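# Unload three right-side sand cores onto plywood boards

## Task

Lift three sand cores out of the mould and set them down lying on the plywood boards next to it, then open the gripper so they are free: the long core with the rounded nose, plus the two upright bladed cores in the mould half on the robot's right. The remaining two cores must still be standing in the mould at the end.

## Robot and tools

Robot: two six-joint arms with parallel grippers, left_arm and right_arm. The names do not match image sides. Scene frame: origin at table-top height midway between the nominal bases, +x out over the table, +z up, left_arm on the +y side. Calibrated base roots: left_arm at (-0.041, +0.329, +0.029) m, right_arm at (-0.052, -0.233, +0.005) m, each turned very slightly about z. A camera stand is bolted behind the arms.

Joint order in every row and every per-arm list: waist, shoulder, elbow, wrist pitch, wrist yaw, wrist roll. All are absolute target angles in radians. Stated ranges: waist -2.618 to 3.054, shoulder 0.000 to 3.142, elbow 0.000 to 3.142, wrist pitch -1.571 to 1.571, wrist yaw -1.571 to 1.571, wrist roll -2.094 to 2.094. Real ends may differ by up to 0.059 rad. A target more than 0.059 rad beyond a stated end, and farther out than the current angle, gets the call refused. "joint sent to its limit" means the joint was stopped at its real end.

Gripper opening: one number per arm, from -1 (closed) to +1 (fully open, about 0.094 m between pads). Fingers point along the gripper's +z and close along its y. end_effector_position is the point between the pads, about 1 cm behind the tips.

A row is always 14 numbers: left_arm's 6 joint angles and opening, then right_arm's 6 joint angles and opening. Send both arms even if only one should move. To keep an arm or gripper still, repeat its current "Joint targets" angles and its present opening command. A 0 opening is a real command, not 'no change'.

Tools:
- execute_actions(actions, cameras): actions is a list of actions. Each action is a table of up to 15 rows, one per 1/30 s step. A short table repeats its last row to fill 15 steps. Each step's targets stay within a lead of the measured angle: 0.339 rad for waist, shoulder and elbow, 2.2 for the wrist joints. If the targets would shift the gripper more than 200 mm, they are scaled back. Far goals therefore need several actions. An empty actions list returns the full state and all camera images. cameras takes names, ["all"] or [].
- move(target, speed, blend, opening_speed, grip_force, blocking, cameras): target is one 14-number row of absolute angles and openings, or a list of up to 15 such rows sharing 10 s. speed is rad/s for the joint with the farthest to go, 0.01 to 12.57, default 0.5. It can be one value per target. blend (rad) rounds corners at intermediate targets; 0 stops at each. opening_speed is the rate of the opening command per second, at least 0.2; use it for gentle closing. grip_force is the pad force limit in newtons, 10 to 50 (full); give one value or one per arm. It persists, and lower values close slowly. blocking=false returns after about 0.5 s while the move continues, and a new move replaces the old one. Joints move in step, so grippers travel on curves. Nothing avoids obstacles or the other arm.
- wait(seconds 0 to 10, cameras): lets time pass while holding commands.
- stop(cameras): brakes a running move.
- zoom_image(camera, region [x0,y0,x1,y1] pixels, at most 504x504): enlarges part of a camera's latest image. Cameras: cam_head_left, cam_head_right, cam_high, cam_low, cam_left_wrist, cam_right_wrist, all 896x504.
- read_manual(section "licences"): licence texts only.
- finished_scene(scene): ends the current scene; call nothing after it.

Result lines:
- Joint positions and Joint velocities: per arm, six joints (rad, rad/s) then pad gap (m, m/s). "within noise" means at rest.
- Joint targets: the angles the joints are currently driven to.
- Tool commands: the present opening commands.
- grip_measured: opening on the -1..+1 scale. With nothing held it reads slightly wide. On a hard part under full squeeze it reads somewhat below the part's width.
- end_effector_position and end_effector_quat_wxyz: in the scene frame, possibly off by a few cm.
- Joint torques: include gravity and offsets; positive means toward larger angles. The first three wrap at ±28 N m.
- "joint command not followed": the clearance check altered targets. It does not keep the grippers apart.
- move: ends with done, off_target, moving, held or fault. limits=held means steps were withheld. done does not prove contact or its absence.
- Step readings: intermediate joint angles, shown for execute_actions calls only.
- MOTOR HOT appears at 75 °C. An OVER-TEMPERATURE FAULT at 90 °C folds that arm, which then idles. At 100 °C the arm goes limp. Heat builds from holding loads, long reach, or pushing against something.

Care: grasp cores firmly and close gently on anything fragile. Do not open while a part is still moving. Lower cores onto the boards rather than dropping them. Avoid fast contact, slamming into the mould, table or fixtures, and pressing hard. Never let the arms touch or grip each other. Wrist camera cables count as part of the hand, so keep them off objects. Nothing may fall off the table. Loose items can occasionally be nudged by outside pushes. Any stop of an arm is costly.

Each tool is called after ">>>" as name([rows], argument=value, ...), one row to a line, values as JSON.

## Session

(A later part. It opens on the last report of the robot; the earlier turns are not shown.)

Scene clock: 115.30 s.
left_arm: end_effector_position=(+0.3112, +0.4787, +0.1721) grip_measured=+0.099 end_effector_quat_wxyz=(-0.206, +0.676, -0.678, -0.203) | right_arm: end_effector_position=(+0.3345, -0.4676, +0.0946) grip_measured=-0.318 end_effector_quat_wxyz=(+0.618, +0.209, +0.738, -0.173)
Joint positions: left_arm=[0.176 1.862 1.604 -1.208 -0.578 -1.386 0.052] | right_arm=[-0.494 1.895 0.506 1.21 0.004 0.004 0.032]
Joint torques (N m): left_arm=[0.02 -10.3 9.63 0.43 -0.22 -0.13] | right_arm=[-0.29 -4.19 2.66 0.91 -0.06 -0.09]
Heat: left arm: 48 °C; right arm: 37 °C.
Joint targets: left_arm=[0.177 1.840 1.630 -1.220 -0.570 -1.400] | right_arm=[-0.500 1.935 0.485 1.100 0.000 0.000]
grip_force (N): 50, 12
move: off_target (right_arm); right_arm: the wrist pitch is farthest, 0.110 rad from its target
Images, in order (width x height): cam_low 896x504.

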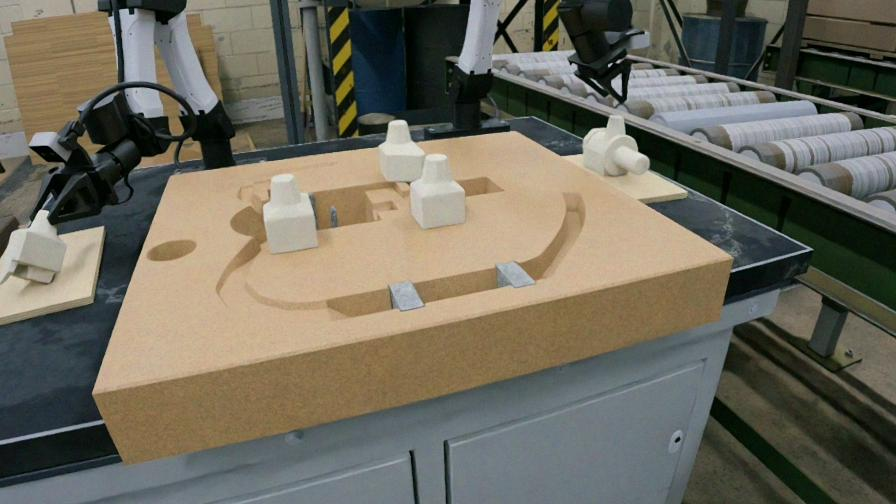

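>>> move(target=[0.177, 1.77, 1.75, -1.40, -0.57, -1.40, 0.1, -0.50, 1.81, 0.455, 1.10, 0, 0, -0.35], speed=0.12, opening_speed=0.3, cameras=["cam_low","cam_right_wrist"])

>>> zoom_image(camera="cam_low", region=[0, 120, 180, 300])

Scene clock: 126.27 s.
left_arm: end_effector_position=(+0.2920, +0.4758, +0.2248) grip_measured=+0.099 end_effector_quat_wxyz=(-0.210, +0.677, -0.676, -0.200) | right_arm: end_effector_position=(+0.3218, -0.4598, +0.0865) grip_measured=-0.332 end_effector_quat_wxyz=(+0.595, +0.214, +0.757, -0.166)
Joint positions: left_arm=[0.176 1.791 1.724 -1.388 -0.578 -1.386 0.052] | right_arm=[-0.494 1.832 0.462 1.13 0.003 0.004 0.031]
Joint torques (N m): left_arm=[0.01 -9.57 9.61 0.34 -0.22 -0.12] | right_arm=[-0.24 -10.02 3.79 1.67 -0.09 -0.12]
Heat: left arm: 50 °C; right arm: 37 °C.
Joint targets: left_arm=[0.177 1.770 1.750 -1.400 -0.570 -1.400] | right_arm=[-0.500 1.810 0.455 1.100 0.000 0.000]
grip_force (N): 50, 12
move: done
Images, in order (width x height): cam_low 896x504, cam_right_wrist 896x504.

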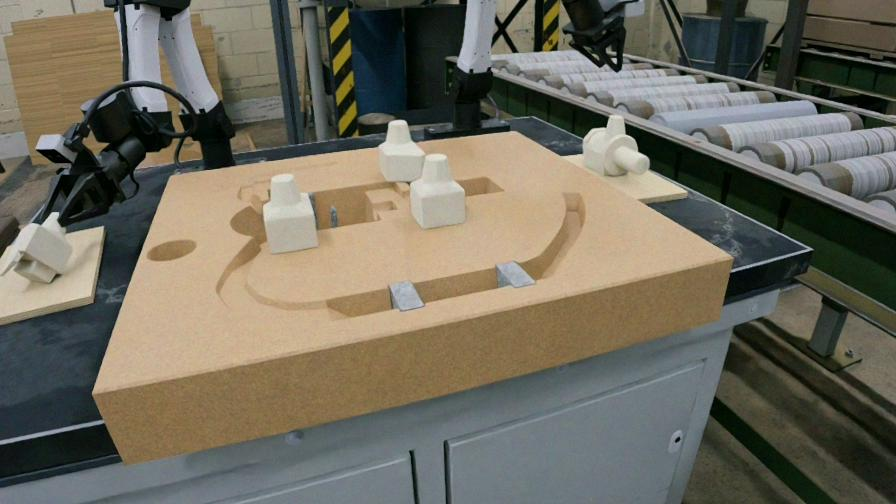

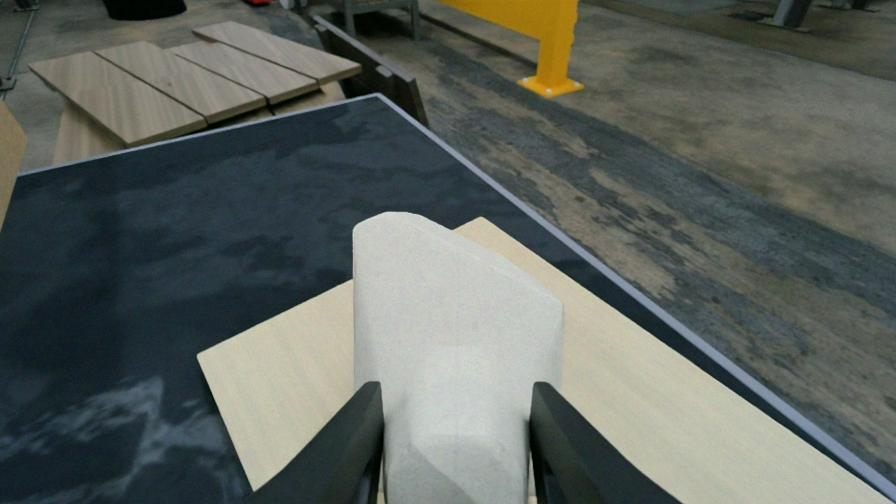

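Scaled by 2.800 from the camera's 896x504 image, which has a finer 1280x720 frame.

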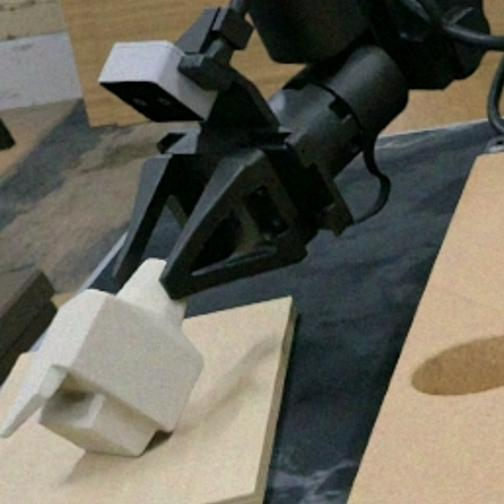

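>>> move([
  [0.177, 1.5, 1.7, -1.4, -0.4, -0.9, 0.1, -0.50, 1.83, 0.40, 1.18, 0, 0, -0.35],
  [0.2, 1.2, 1.5, -1.3, -0.2, -0.4, 0.1, -0.50, 1.91, 0.37, 1.25, 0, 0, -0.35],
], speed=0.3, blend=[0.03,0], cameras=["cam_low","cam_right_wrist"])

>>> zoom_image(camera="cam_low", region=[0, 120, 180, 300])

Scene clock: 136.50 s.
left_arm: end_effector_position=(+0.2223, +0.4116, +0.3153) grip_measured=+0.099 end_effector_quat_wxyz=(+0.290, -0.304, +0.905, +0.068) | right_arm: end_effector_position=(+0.3014, -0.4475, +0.0532) grip_measured=-0.334 end_effector_quat_wxyz=(+0.572, +0.219, +0.774, -0.160)
Joint positions: left_arm=[0.195 1.209 1.517 -1.308 -0.214 -0.413 0.052] | right_arm=[-0.494 1.899 0.372 1.228 0.003 0.004 0.031]
Joint torques (N m): left_arm=[0.53 -3.52 5.64 1.48 0.07 0.18] | right_arm=[-0.28 -6.3 3.4 2.11 -0.05 -0.12]
Heat: left arm: 50 °C; right arm: 38 °C.
Joint targets: left_arm=[0.200 1.200 1.500 -1.300 -0.200 -0.400] | right_arm=[-0.500 1.910 0.370 1.250 0.000 0.000]
grip_force (N): 50, 12
move: done
Images, in order (width x height): cam_low 896x504, cam_right_wrist 896x504.

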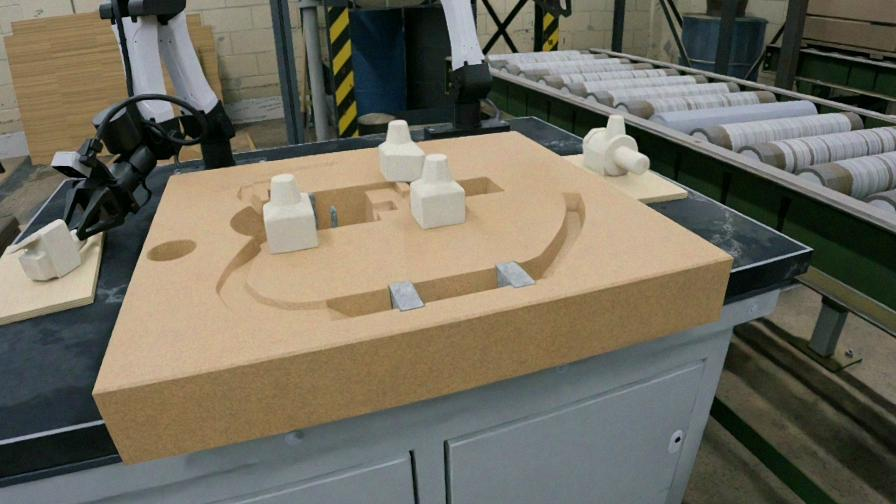

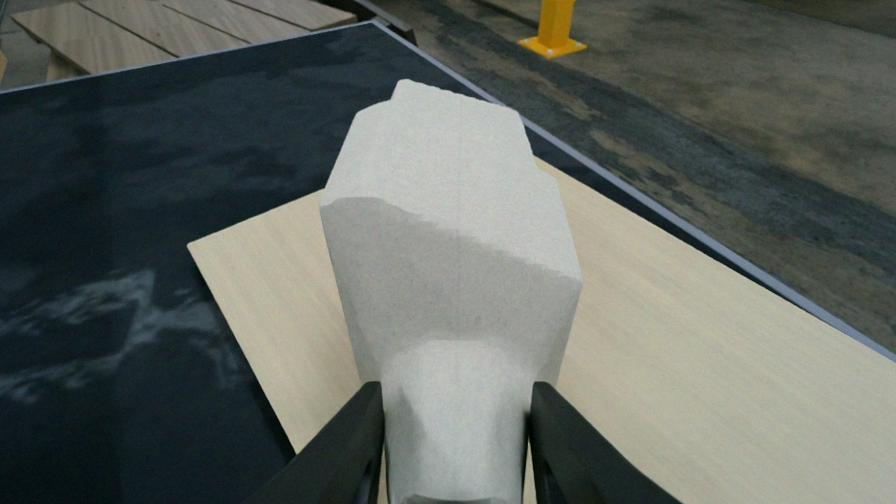

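Scaled by 2.800 from the camera's 896x504 image, which has a finer 1280x720 frame.

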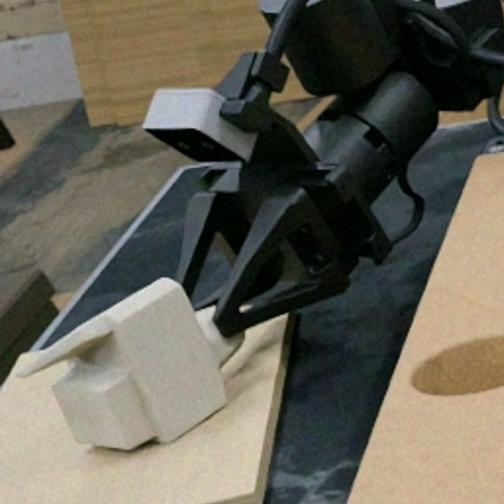

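>>> move([
  [0.234, 0.9, 1.2, -1.2, 0, 0, 0.1, -0.50, 1.935, 0.36, 1.25, 0, 0, -0.35],
  [0.234, 0.9, 1.2, -1.2, 0, 0, 0.1, -0.50, 1.935, 0.36, 1.25, 0, 0, 0.1],
], speed=0.25, opening_speed=0.3, cameras=["cam_low","cam_right_wrist"])

>>> zoom_image(camera="cam_low", region=[0, 120, 180, 300])

Scene clock: 144.20 s.
left_arm: end_effector_position=(+0.1803, +0.3773, +0.2886) grip_measured=+0.099 end_effector_quat_wxyz=(+0.329, -0.105, +0.938, +0.039) | right_arm: end_effector_position=(+0.3009, -0.4472, +0.0500) grip_measured=+0.098 end_effector_quat_wxyz=(+0.572, +0.218, +0.774, -0.160)
Joint positions: left_arm=[0.229 0.905 1.217 -1.208 -0.015 -0.014 0.052] | right_arm=[-0.494 1.919 0.369 1.251 0.003 0.002 0.052]
Joint torques (N m): left_arm=[0.5 -1.06 5.75 1.67 0.23 0.14] | right_arm=[-0.29 -5.93 2.76 1.9 -0.05 -0.09]
Heat: left arm: 47 °C; right arm: 39 °C.
Joint targets: left_arm=[0.234 0.900 1.200 -1.200 0.000 0.000] | right_arm=[-0.500 1.935 0.360 1.250 0.000 0.000]
grip_force (N): 50, 12
move: done
Images, in order (width x height): cam_low 896x504, cam_right_wrist 896x504.

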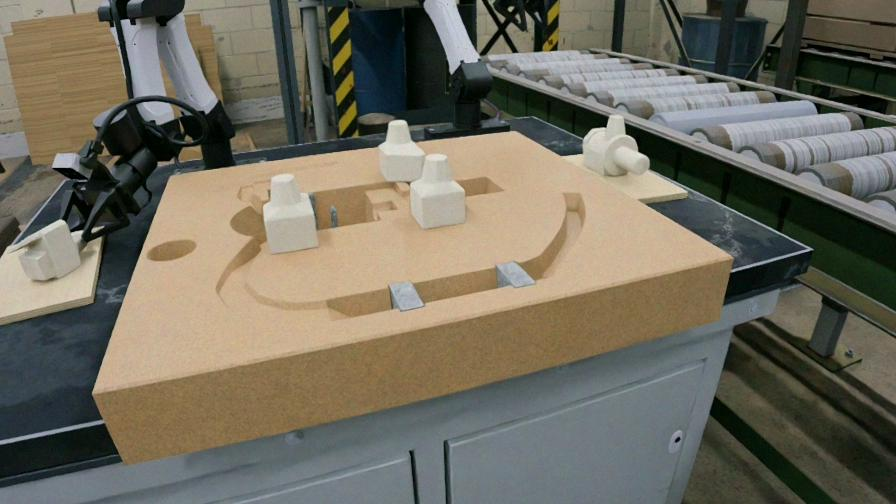

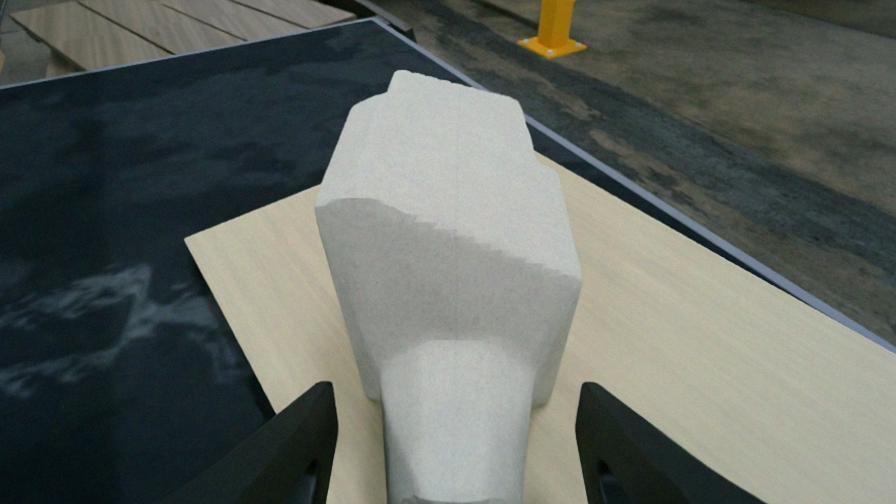

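Scaled by 2.800 from the camera's 896x504 image, which has a finer 1280x720 frame.

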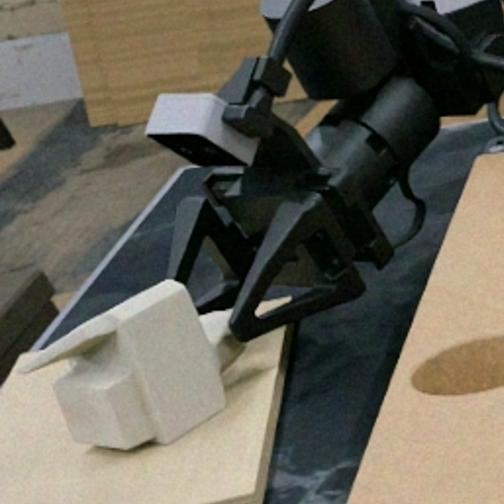

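>>> move([
  [0.234, 0.8, 1.1, -1.1, 0, 0, 0.1, -0.50, 1.12, 0.6454, 0.123, 0, 0, 0.2],
  [0.234, 0.8, 1.1, -1.1, 0, 0, 0.1, -0.1, 1.4, 1.4, -0.55, 0.1, 0.05, 0.3],
  [0.234, 0.8, 1.1, -1.1, 0, 0, 0.1, 0.270, 2.085, 1.95, -0.42, 0.18, 0.126, 0.3],
], speed=[0.5,1.0,0.9], blend=[0.08,0.15,0], cameras=["cam_right_wrist"])

Scene clock: 157.27 s.
left_arm: end_effector_position=(+0.1791, +0.3770, +0.2879) grip_measured=+0.099 end_effector_quat_wxyz=(+0.376, -0.104, +0.920, +0.043) | right_arm: end_effector_position=(+0.5427, -0.1274, +0.2314) grip_measured=+0.298 end_effector_quat_wxyz=(+0.471, -0.011, +0.882, +0.004)
Joint positions: left_arm=[0.229 0.805 1.118 -1.107 -0.015 -0.014 0.052] | right_arm=[0.275 2.08 1.922 -0.441 0.17 0.111 0.061]
Joint torques (N m): left_arm=[0.42 -0.58 5.91 1.82 0.22 0.14] | right_arm=[-0.09 -13.03 8.99 1.94 0.14 0.1]
Motor temperatures (°C): left_arm=[23 43 38 32 23 22 26] | right_arm=[25 37 33 40 21 24 22]
Heat: left arm: 43 °C; right arm: 40 °C.
Joint targets: left_arm=[0.234 0.800 1.100 -1.100 0.000 0.000] | right_arm=[0.270 2.085 1.950 -0.420 0.180 0.126]
grip_force (N): 50, 12
move: done; blend cut to 0 rad at target 2
Images, in order (width x height): cam_right_wrist 896x504.

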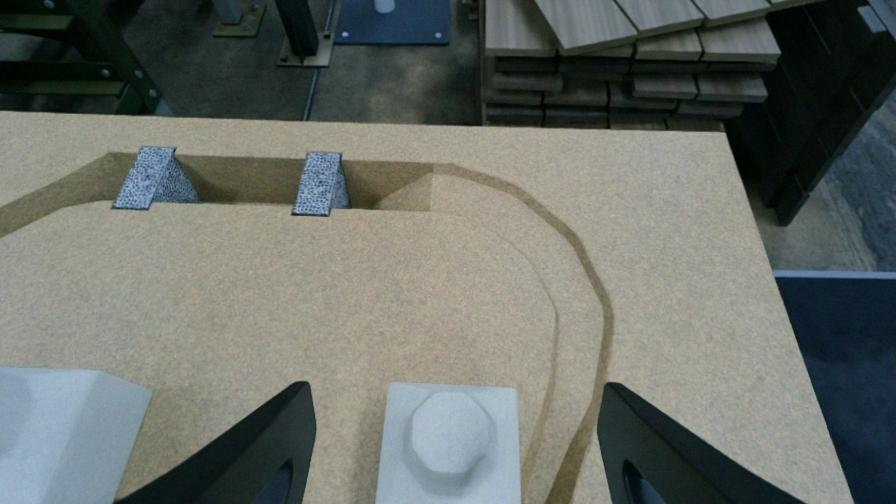

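>>> move([
  [0.234, 0.8, 1.1, -1.1, 0, 0, 0.1, 0.268, 2.147, 1.735, -0.21, 0.18, 0.124, 0.3],
  [0.234, 0.8, 1.1, -1.1, 0, 0, 0.1, 0.268, 2.147, 1.735, -0.21, 0.18, 0.124, -1],
], speed=0.4, grip_force=[50, 38], cameras=["cam_right_wrist","cam_low"])

>>> zoom_image(camera="cam_low", region=[200, 80, 380, 260])

Scene clock: 171.70 s.
left_arm: end_effector_position=(+0.1791, +0.3770, +0.2879) grip_measured=+0.099 end_effector_quat_wxyz=(+0.376, -0.104, +0.920, +0.043) | right_arm: end_effector_position=(+0.5486, -0.1268, +0.1550) grip_measured=-0.310 end_effector_quat_wxyz=(+0.456, -0.011, +0.890, -0.001)
Joint positions: left_arm=[0.229 0.805 1.118 -1.107 -0.015 -0.014 0.052] | right_arm=[0.275 2.139 1.737 -0.232 0.174 0.112 0.032]
Joint torques (N m): left_arm=[0.39 -0.54 5.87 1.8 0.22 0.12] | right_arm=[-0.32 -13.22 6.65 1.91 0.09 0.03]
Heat: left arm: 41 °C; right arm: 41 °C.
Joint targets: left_arm=[0.234 0.800 1.100 -1.100 0.000 0.000] | right_arm=[0.268 2.147 1.735 -0.210 0.180 0.124]
grip_force (N): 50, 38
move: done
Images, in order (width x height): cam_low 896x504, cam_right_wrist 896x504.

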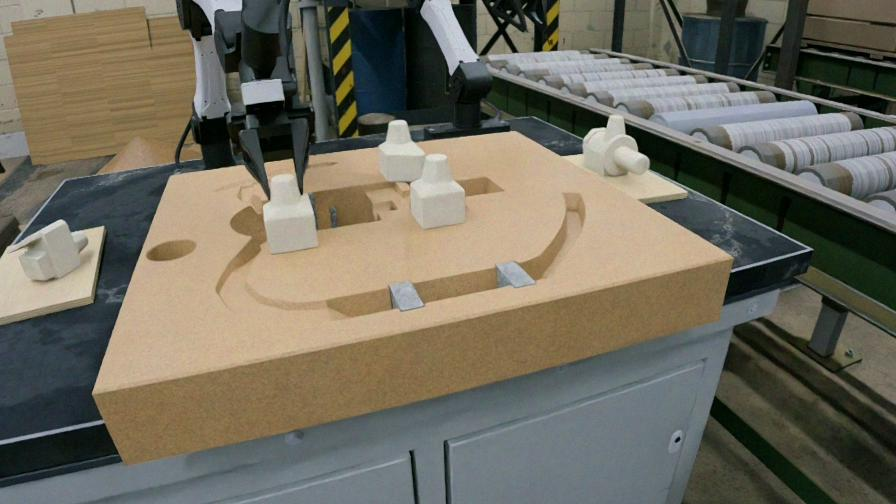

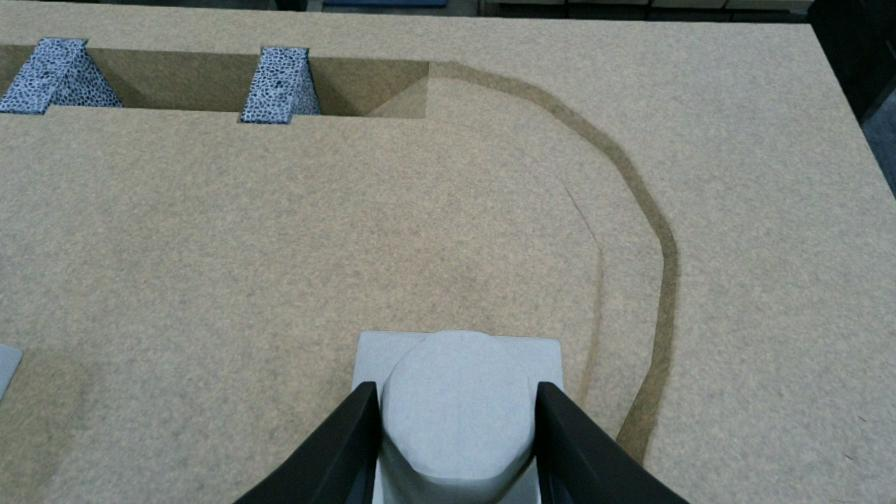

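Scaled by 2.800 from the camera's 896x504 image, which has a finer 1280x720 frame.

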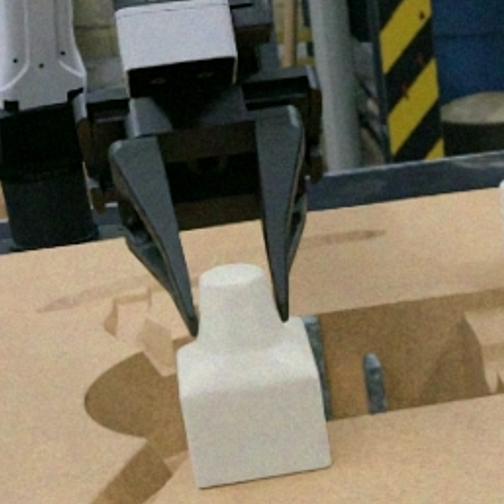

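>>> move([
  [0.234, 0.8, 1.1, -1.1, 0, 0, 0.1, 0.27, 2.125, 1.91, -0.36, 0.178, 0.124, -1],
  [0.234, 0.8, 1.1, -1.1, 0, 0, 0.1, 0.27, 2.115, 2.15, -0.53, 0.178, 0.124, -1],
  [0.234, 0.8, 1.1, -1.1, 0, 0, 0.1, 0.2, 1.8, 2.05, -0.75, 0.1, 0.07, -1],
  [0.234, 0.8, 1.1, -1.1, 0, 0, 0.1, -0.70, 1.8, 2.05, -0.9, 0, 0, -1],
  [0.234, 0.8, 1.1, -1.1, 0, 0, 0.1, -0.70, 2.1, 2.1, -1.38, 0, 0, -1],
], speed=[0.3,0.35,0.6,0.8,0.5], blend=[0.03,0.05,0.1,0.1,0], grip_force=[50, 42], cameras=["cam_low","cam_right_wrist","cam_high"])

>>> zoom_image(camera="cam_high", region=[440, 40, 600, 160])

Scene clock: 183.87 s.
left_arm: end_effector_position=(+0.1791, +0.3770, +0.2879) grip_measured=+0.099 end_effector_quat_wxyz=(+0.376, -0.104, +0.920, +0.043) | right_arm: end_effector_position=(+0.2679, -0.5363, +0.1499) grip_measured=-0.316 end_effector_quat_wxyz=(+0.070, +0.374, +0.924, -0.033)
Joint positions: left_arm=[0.229 0.805 1.118 -1.107 -0.015 -0.014 0.052] | right_arm=[-0.705 2.105 2.062 -1.372 0.011 0.013 0.032]
Joint torques (N m): left_arm=[0.49 -0.54 5.9 1.81 0.2 0.14] | right_arm=[0.76 -12.68 8.69 0.51 -0.14 -0.2]
Motor temperatures (°C): left_arm=[23 39 37 34 22 22 26] | right_arm=[25 43 36 40 21 24 22]
Heat: left arm: 39 °C; right arm: 43 °C.
Joint targets: left_arm=[0.234 0.800 1.100 -1.100 0.000 0.000] | right_arm=[-0.700 2.100 2.100 -1.380 0.000 0.000]
grip_force (N): 50, 42
move: off_target (right_arm); right_arm: the elbow is farthest, 0.038 rad from its target
Images, in order (width x height): cam_high 896x504, cam_low 896x504, cam_right_wrist 896x504.

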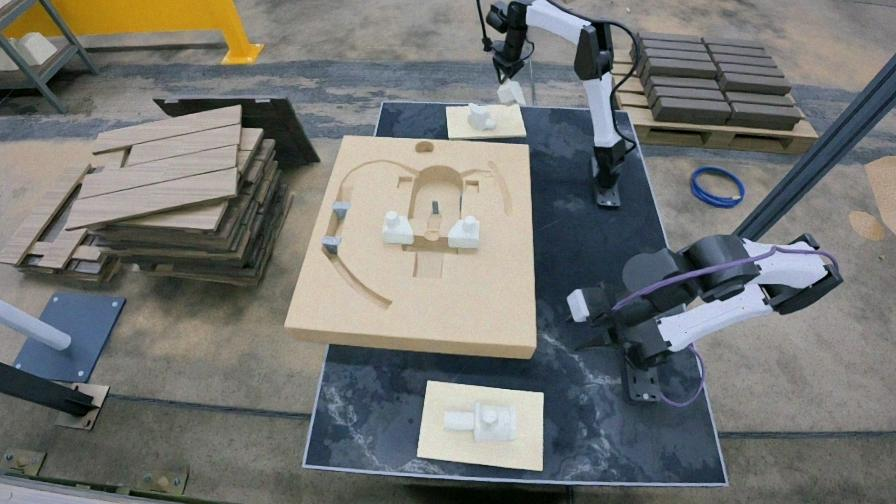

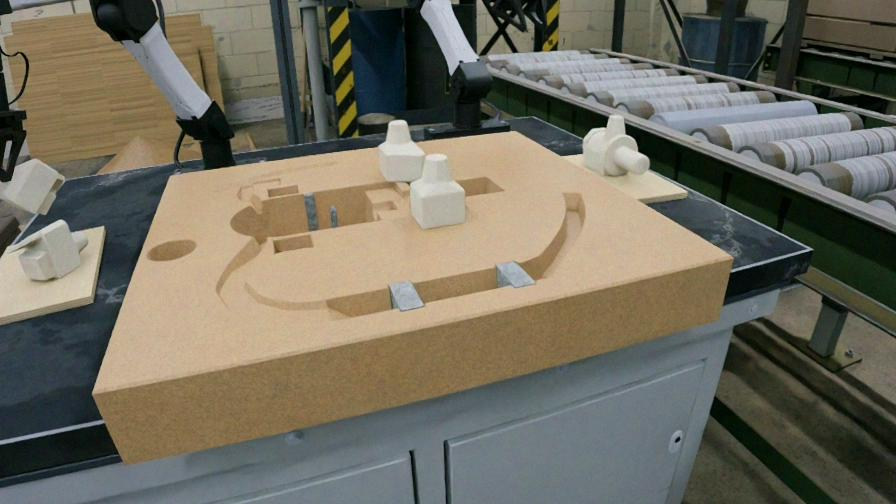

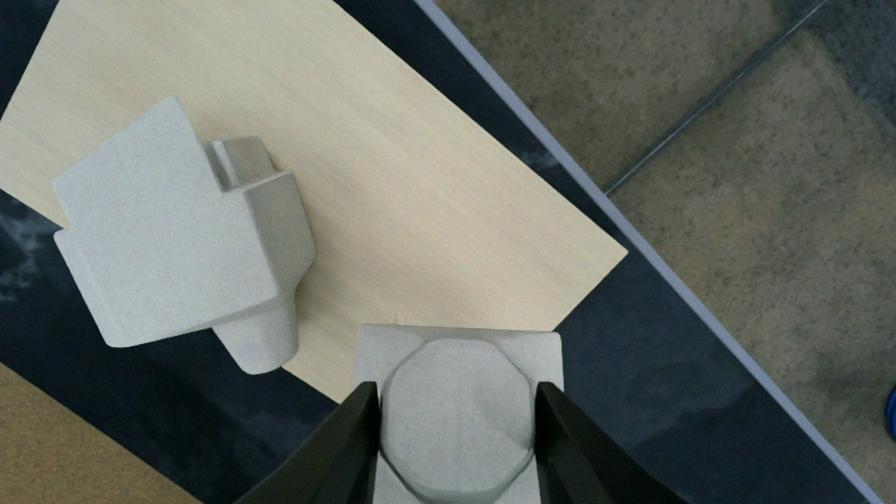

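Scaled by 3.150 from the camera's 896x504 image, which has a finer 1280x720 frame.

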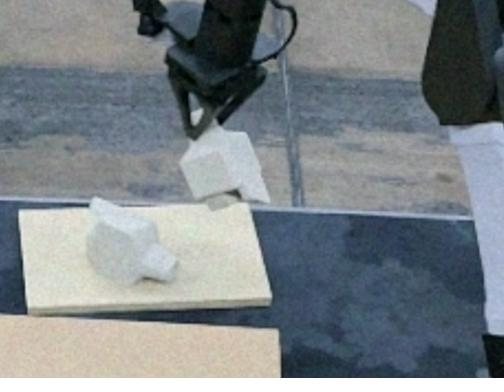

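>>> move(target=[0.234, 0.8, 1.1, -1.1, 0, 0, 0.1, -0.70, 2.225, 2.08, -1.235, 0, 0, -1], speed=0.25)

>>> move([
  [0.234, 0.8, 1.1, -1.1, 0, 0, 0.1, -0.70, 2.285, 2.06, -1.17, 0, 0, -1],
  [0.234, 0.8, 1.1, -1.1, 0, 0, 0.1, -0.70, 2.29, 2.01, -1.07, 0, 0, -1],
], speed=0.1, blend=[0.03,0], grip_force=[50, 12], cameras=["cam_low","cam_right_wrist","cam_high"])

>>> zoom_image(camera="cam_high", region=[440, 40, 600, 160])

>>> zoom_image(camera="cam_low", region=[0, 160, 160, 300])

Scene clock: 194.17 s.
left_arm: end_effector_position=(+0.1791, +0.3770, +0.2879) grip_measured=+0.099 end_effector_quat_wxyz=(+0.376, -0.104, +0.920, +0.043) | right_arm: end_effector_position=(+0.2894, -0.5564, +0.1013) grip_measured=-0.316 end_effector_quat_wxyz=(+0.068, +0.374, +0.925, -0.032)
Joint positions: left_arm=[0.229 0.805 1.118 -1.107 -0.015 -0.014 0.052] | right_arm=[-0.705 2.227 2.062 -1.255 0.011 0.013 0.032]
Joint torques (N m): left_arm=[0.43 -0.53 5.83 1.81 0.23 0.15] | right_arm=[0.81 -13.63 7.36 0.71 -0.14 -0.19]
Heat: left arm: 38 °C; right arm: 44 °C.
Joint targets: left_arm=[0.234 0.800 1.100 -1.100 0.000 0.000] | right_arm=[-0.700 2.225 2.080 -1.235 0.000 0.000]
grip_force (N): 50, 42
move: done

Scene clock: 196.27 s.
left_arm: end_effector_position=(+0.1791, +0.3770, +0.2879) grip_measured=+0.099 end_effector_quat_wxyz=(+0.376, -0.104, +0.920, +0.043) | right_arm: end_effector_position=(+0.3206, -0.5854, +0.0863) grip_measured=-0.301 end_effector_quat_wxyz=(+0.135, +0.371, +0.917, -0.057)
Joint positions: left_arm=[0.229 0.805 1.118 -1.107 -0.015 -0.014 0.052] | right_arm=[-0.705 2.262 2.028 -1.043 0.01 0.013 0.033]
Joint torques (N m): left_arm=[0.43 -0.53 5.87 1.8 0.25 0.15] | right_arm=[0.68 -11.33 4.75 0.61 -0.13 -0.18]
Heat: left arm: 38 °C; right arm: 44 °C.
Joint targets: left_arm=[0.234 0.800 1.100 -1.100 0.000 0.000] | right_arm=[-0.700 2.290 2.010 -1.070 0.000 0.000]
grip_force (N): 50, 12
move: done
Images, in order (width x height): cam_high 896x504, cam_low 896x504, cam_right_wrist 896x504.

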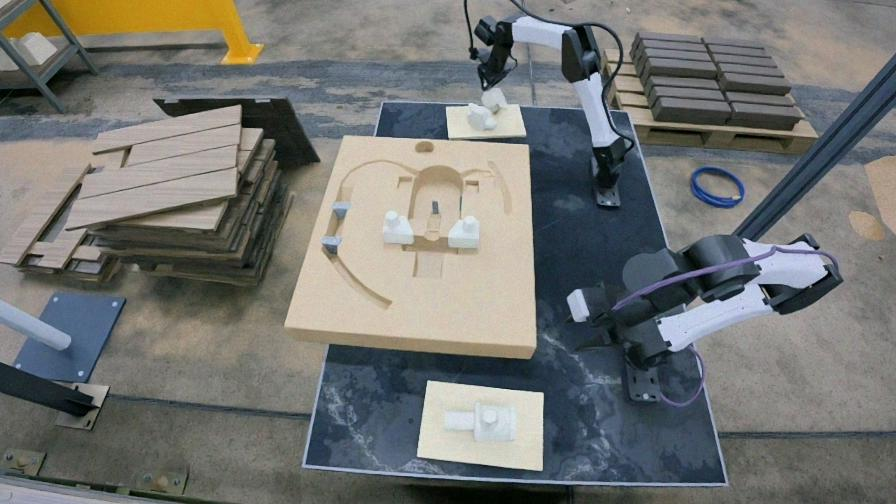

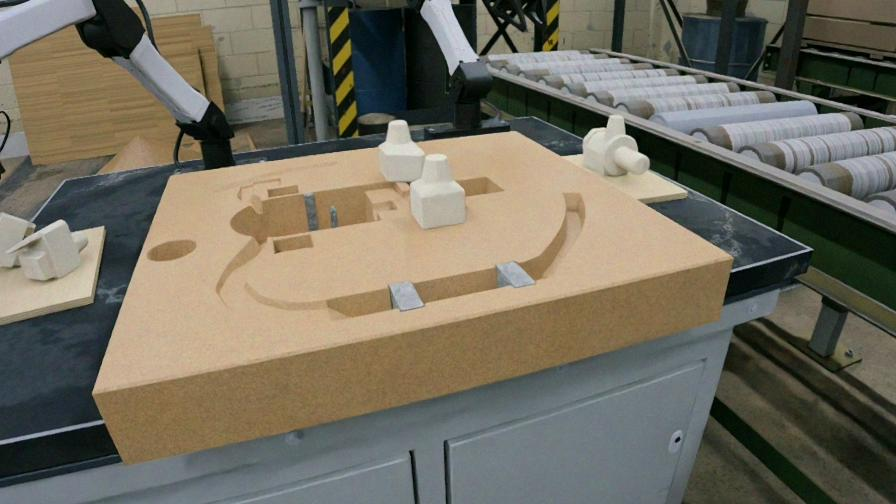

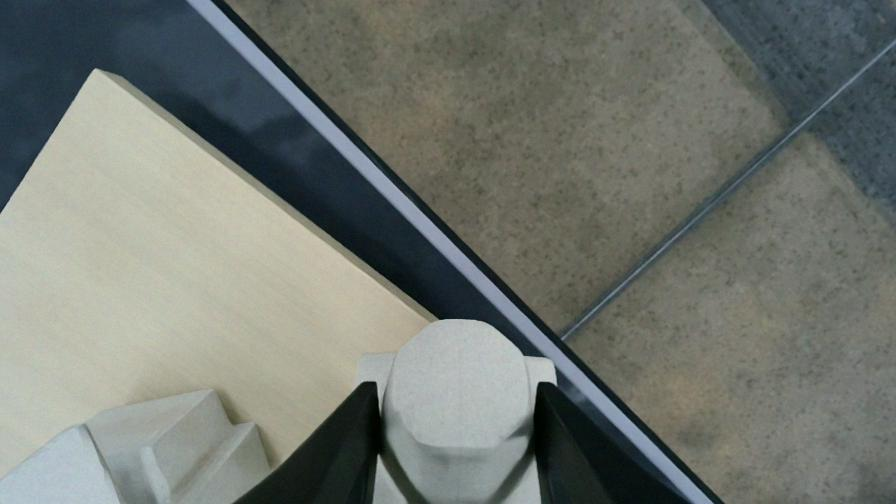

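Scaled by 3.150 from the camera's 896x504 image, which has a finer 1280x720 frame.

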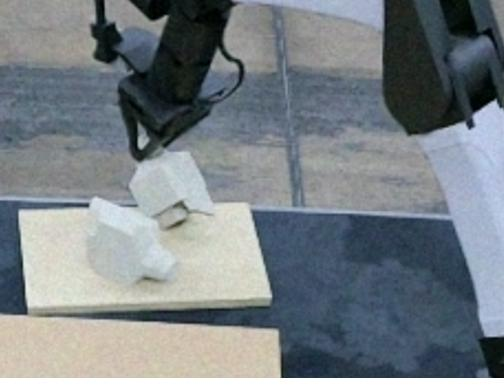

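Scaled by 3.150 from the camera's 896x504 image, which has a finer 1280x720 frame.

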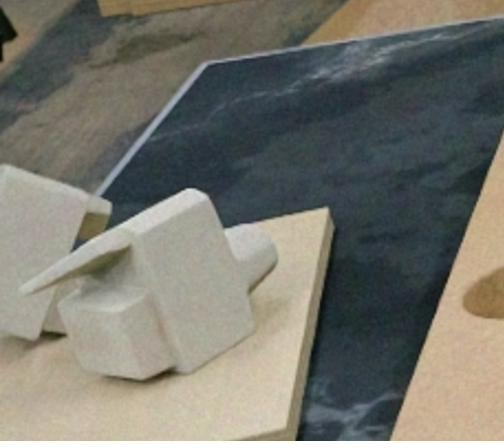

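>>> move([
  [0.234, 0.8, 1.1, -1.1, 0, 0, 0.1, -0.672, 2.20, 1.85, -0.91, 0, 0, -1],
  [0.234, 0.8, 1.1, -1.1, 0, 0, 0.1, -0.665, 2.175, 1.735, -0.82, 0, 0, -1],
], speed=0.12, blend=[0.03,0], cameras=["cam_low","cam_right_wrist","cam_high"])

>>> zoom_image(camera="cam_high", region=[440, 40, 600, 160])

>>> zoom_image(camera="cam_low", region=[0, 160, 160, 300])

Scene clock: 209.07 s.
left_arm: end_effector_position=(+0.1791, +0.3770, +0.2879) grip_measured=+0.099 end_effector_quat_wxyz=(+0.376, -0.104, +0.920, +0.043) | right_arm: end_effector_position=(+0.3261, -0.5736, +0.0658) grip_measured=-0.306 end_effector_quat_wxyz=(+0.172, +0.355, +0.916, -0.072)
Joint positions: left_arm=[0.229 0.805 1.118 -1.107 -0.015 -0.014 0.052] | right_arm=[-0.679 2.169 1.769 -0.797 0.013 0.009 0.033]
Joint torques (N m): left_arm=[0.43 -0.53 5.89 1.81 0.22 0.13] | right_arm=[1.69 -12.81 3.55 0.79 -0.17 -0.19]
Heat: left arm: 37 °C; right arm: 44 °C.
Joint targets: left_arm=[0.234 0.800 1.100 -1.100 0.000 0.000] | right_arm=[-0.665 2.175 1.735 -0.820 0.000 0.000]
grip_force (N): 50, 12
move: done
Images, in order (width x height): cam_high 896x504, cam_low 896x504, cam_right_wrist 896x504.

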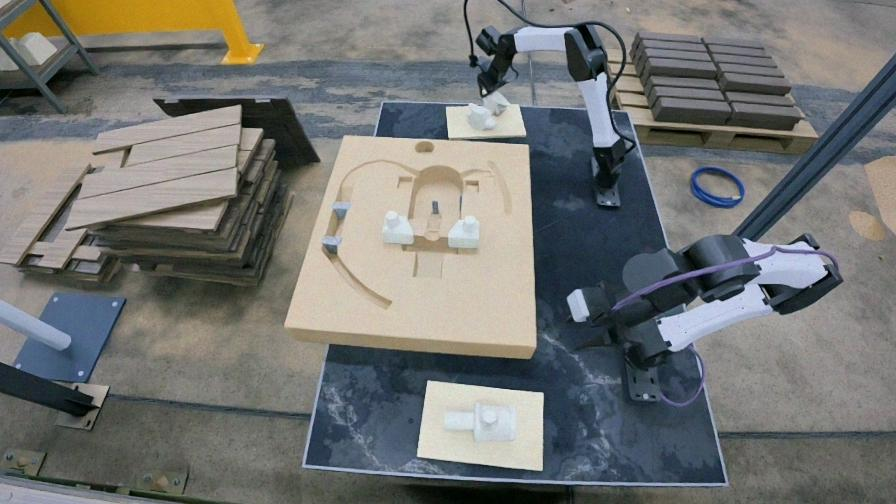

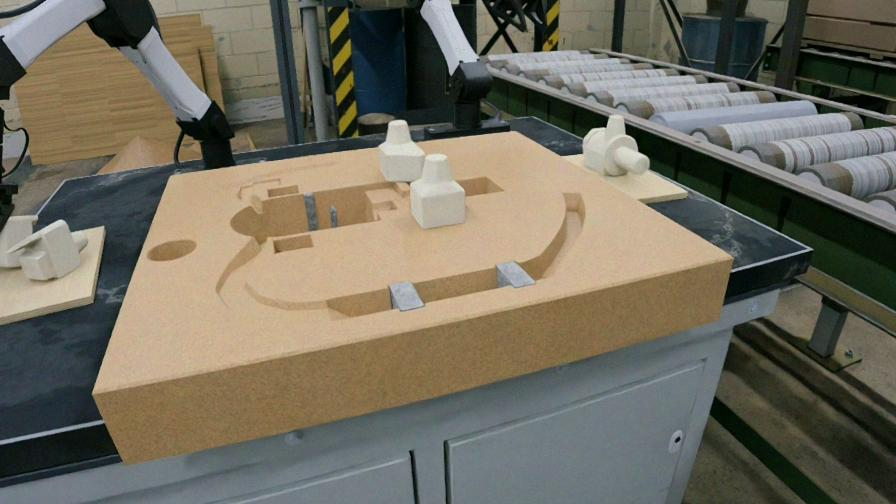

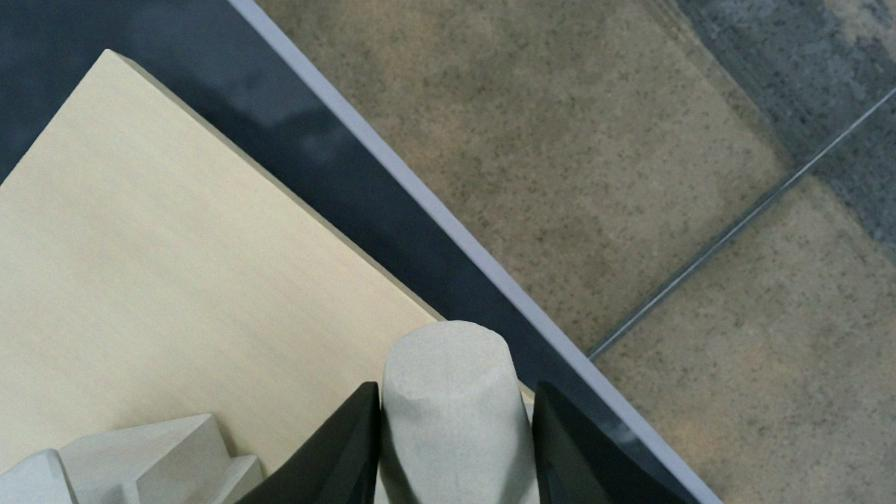

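Scaled by 3.150 from the camera's 896x504 image, which has a finer 1280x720 frame.

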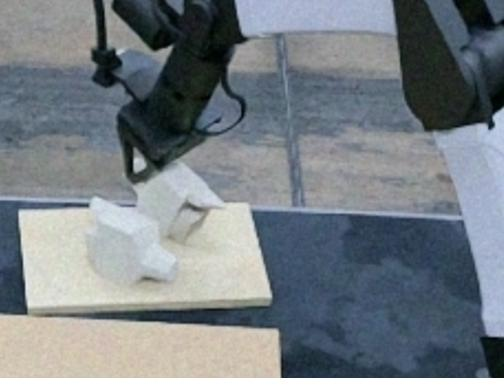

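Scaled by 3.150 from the camera's 896x504 image, which has a finer 1280x720 frame.

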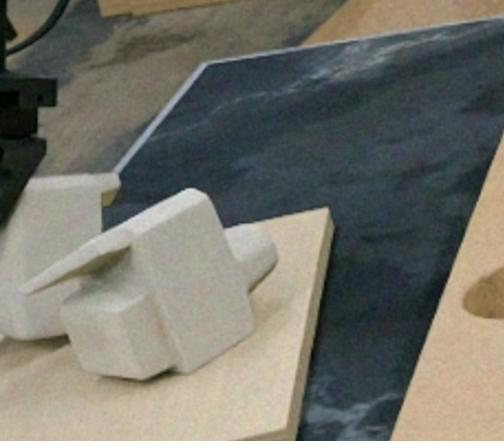

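>>> move([
  [0.234, 0.8, 1.1, -1.1, 0, 0, 0.1, -0.675, 2.17, 1.675, -0.775, 0, 0, -1],
  [0.234, 0.8, 1.1, -1.1, 0, 0, 0.1, -0.675, 2.17, 1.67, -0.77, 0, 0, 0.1],
], speed=0.08, opening_speed=0.3, cameras=["cam_low","cam_right_wrist","cam_high"])

>>> zoom_image(camera="cam_high", region=[440, 40, 600, 160])

>>> zoom_image(camera="cam_low", region=[0, 160, 160, 300])

Scene clock: 218.83 s.
left_arm: end_effector_position=(+0.1791, +0.3770, +0.2879) grip_measured=+0.099 end_effector_quat_wxyz=(+0.376, -0.104, +0.920, +0.043) | right_arm: end_effector_position=(+0.3278, -0.5722, +0.0611) grip_measured=+0.098 end_effector_quat_wxyz=(+0.190, +0.351, +0.914, -0.074)
Joint positions: left_arm=[0.229 0.805 1.118 -1.107 -0.015 -0.014 0.052] | right_arm=[-0.678 2.142 1.693 -0.711 0.005 0.005 0.052]
Joint torques (N m): left_arm=[0.42 -0.54 5.82 1.79 0.23 0.13] | right_arm=[0.49 -10.39 4.45 0.5 -0.08 -0.11]
Motor temperatures (°C): left_arm=[23 37 37 36 22 22 25] | right_arm=[25 45 36 35 21 24 22]
Heat: left arm: 37 °C; right arm: 45 °C.
Joint targets: left_arm=[0.234 0.800 1.100 -1.100 0.000 0.000] | right_arm=[-0.675 2.170 1.670 -0.770 0.000 0.000]
grip_force (N): 50, 12
move: off_target (right_arm); target 2's new numbers were sent with right_arm's elbow 0.045 rad from that target; right_arm: the wrist pitch is farthest, 0.059 rad from its target
Images, in order (width x height): cam_high 896x504, cam_low 896x504, cam_right_wrist 896x504.

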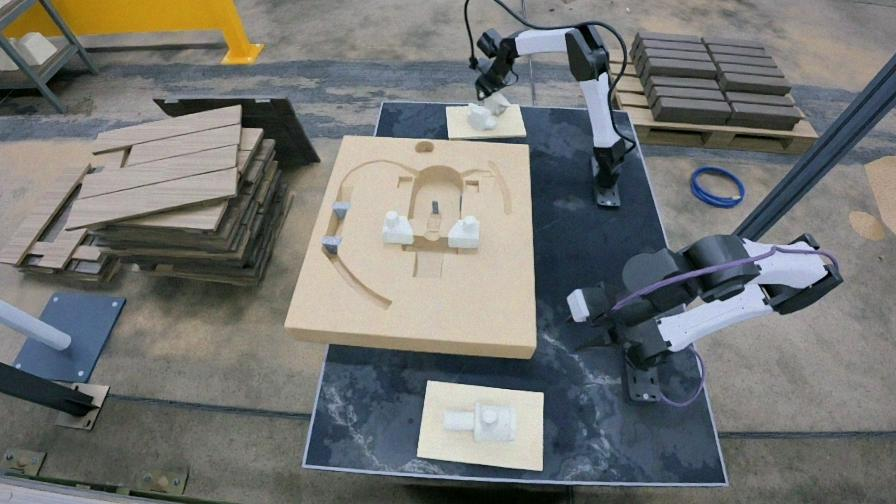

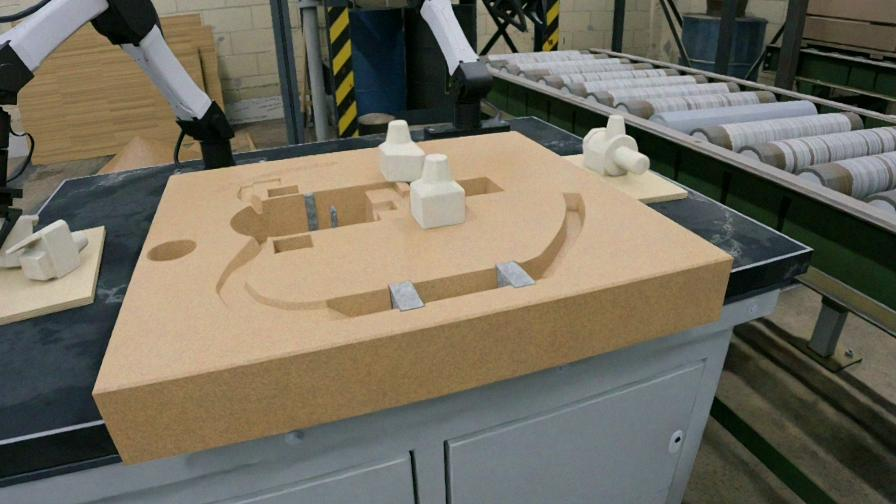

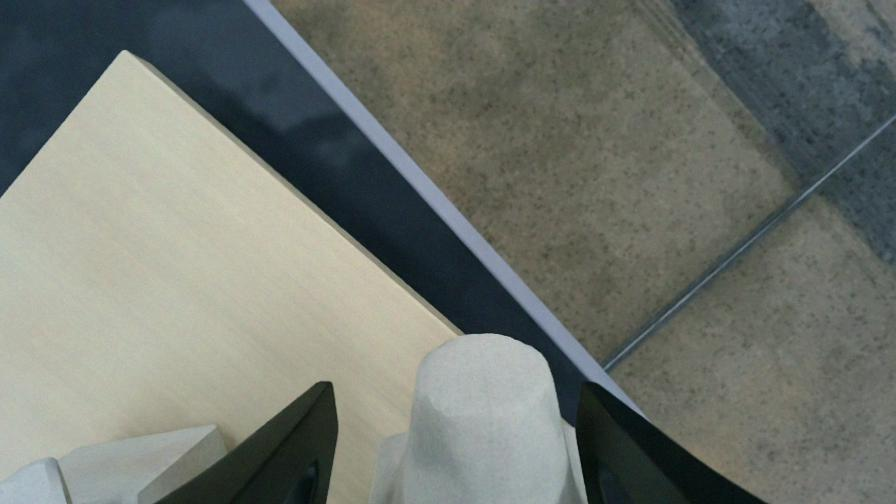

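Scaled by 3.150 from the camera's 896x504 image, which has a finer 1280x720 frame.

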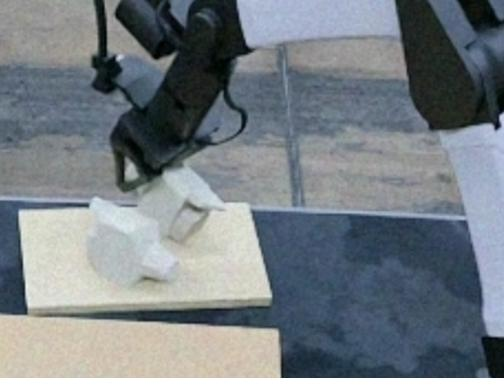

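Scaled by 3.150 from the camera's 896x504 image, which has a finer 1280x720 frame.

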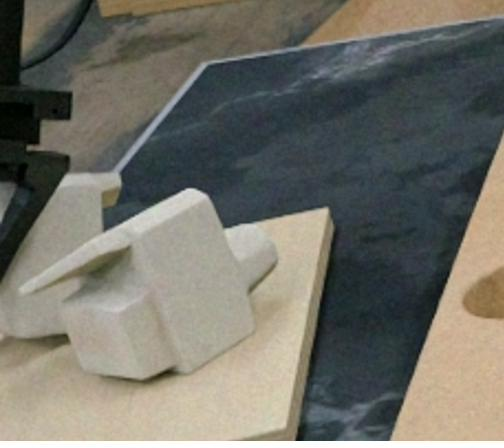

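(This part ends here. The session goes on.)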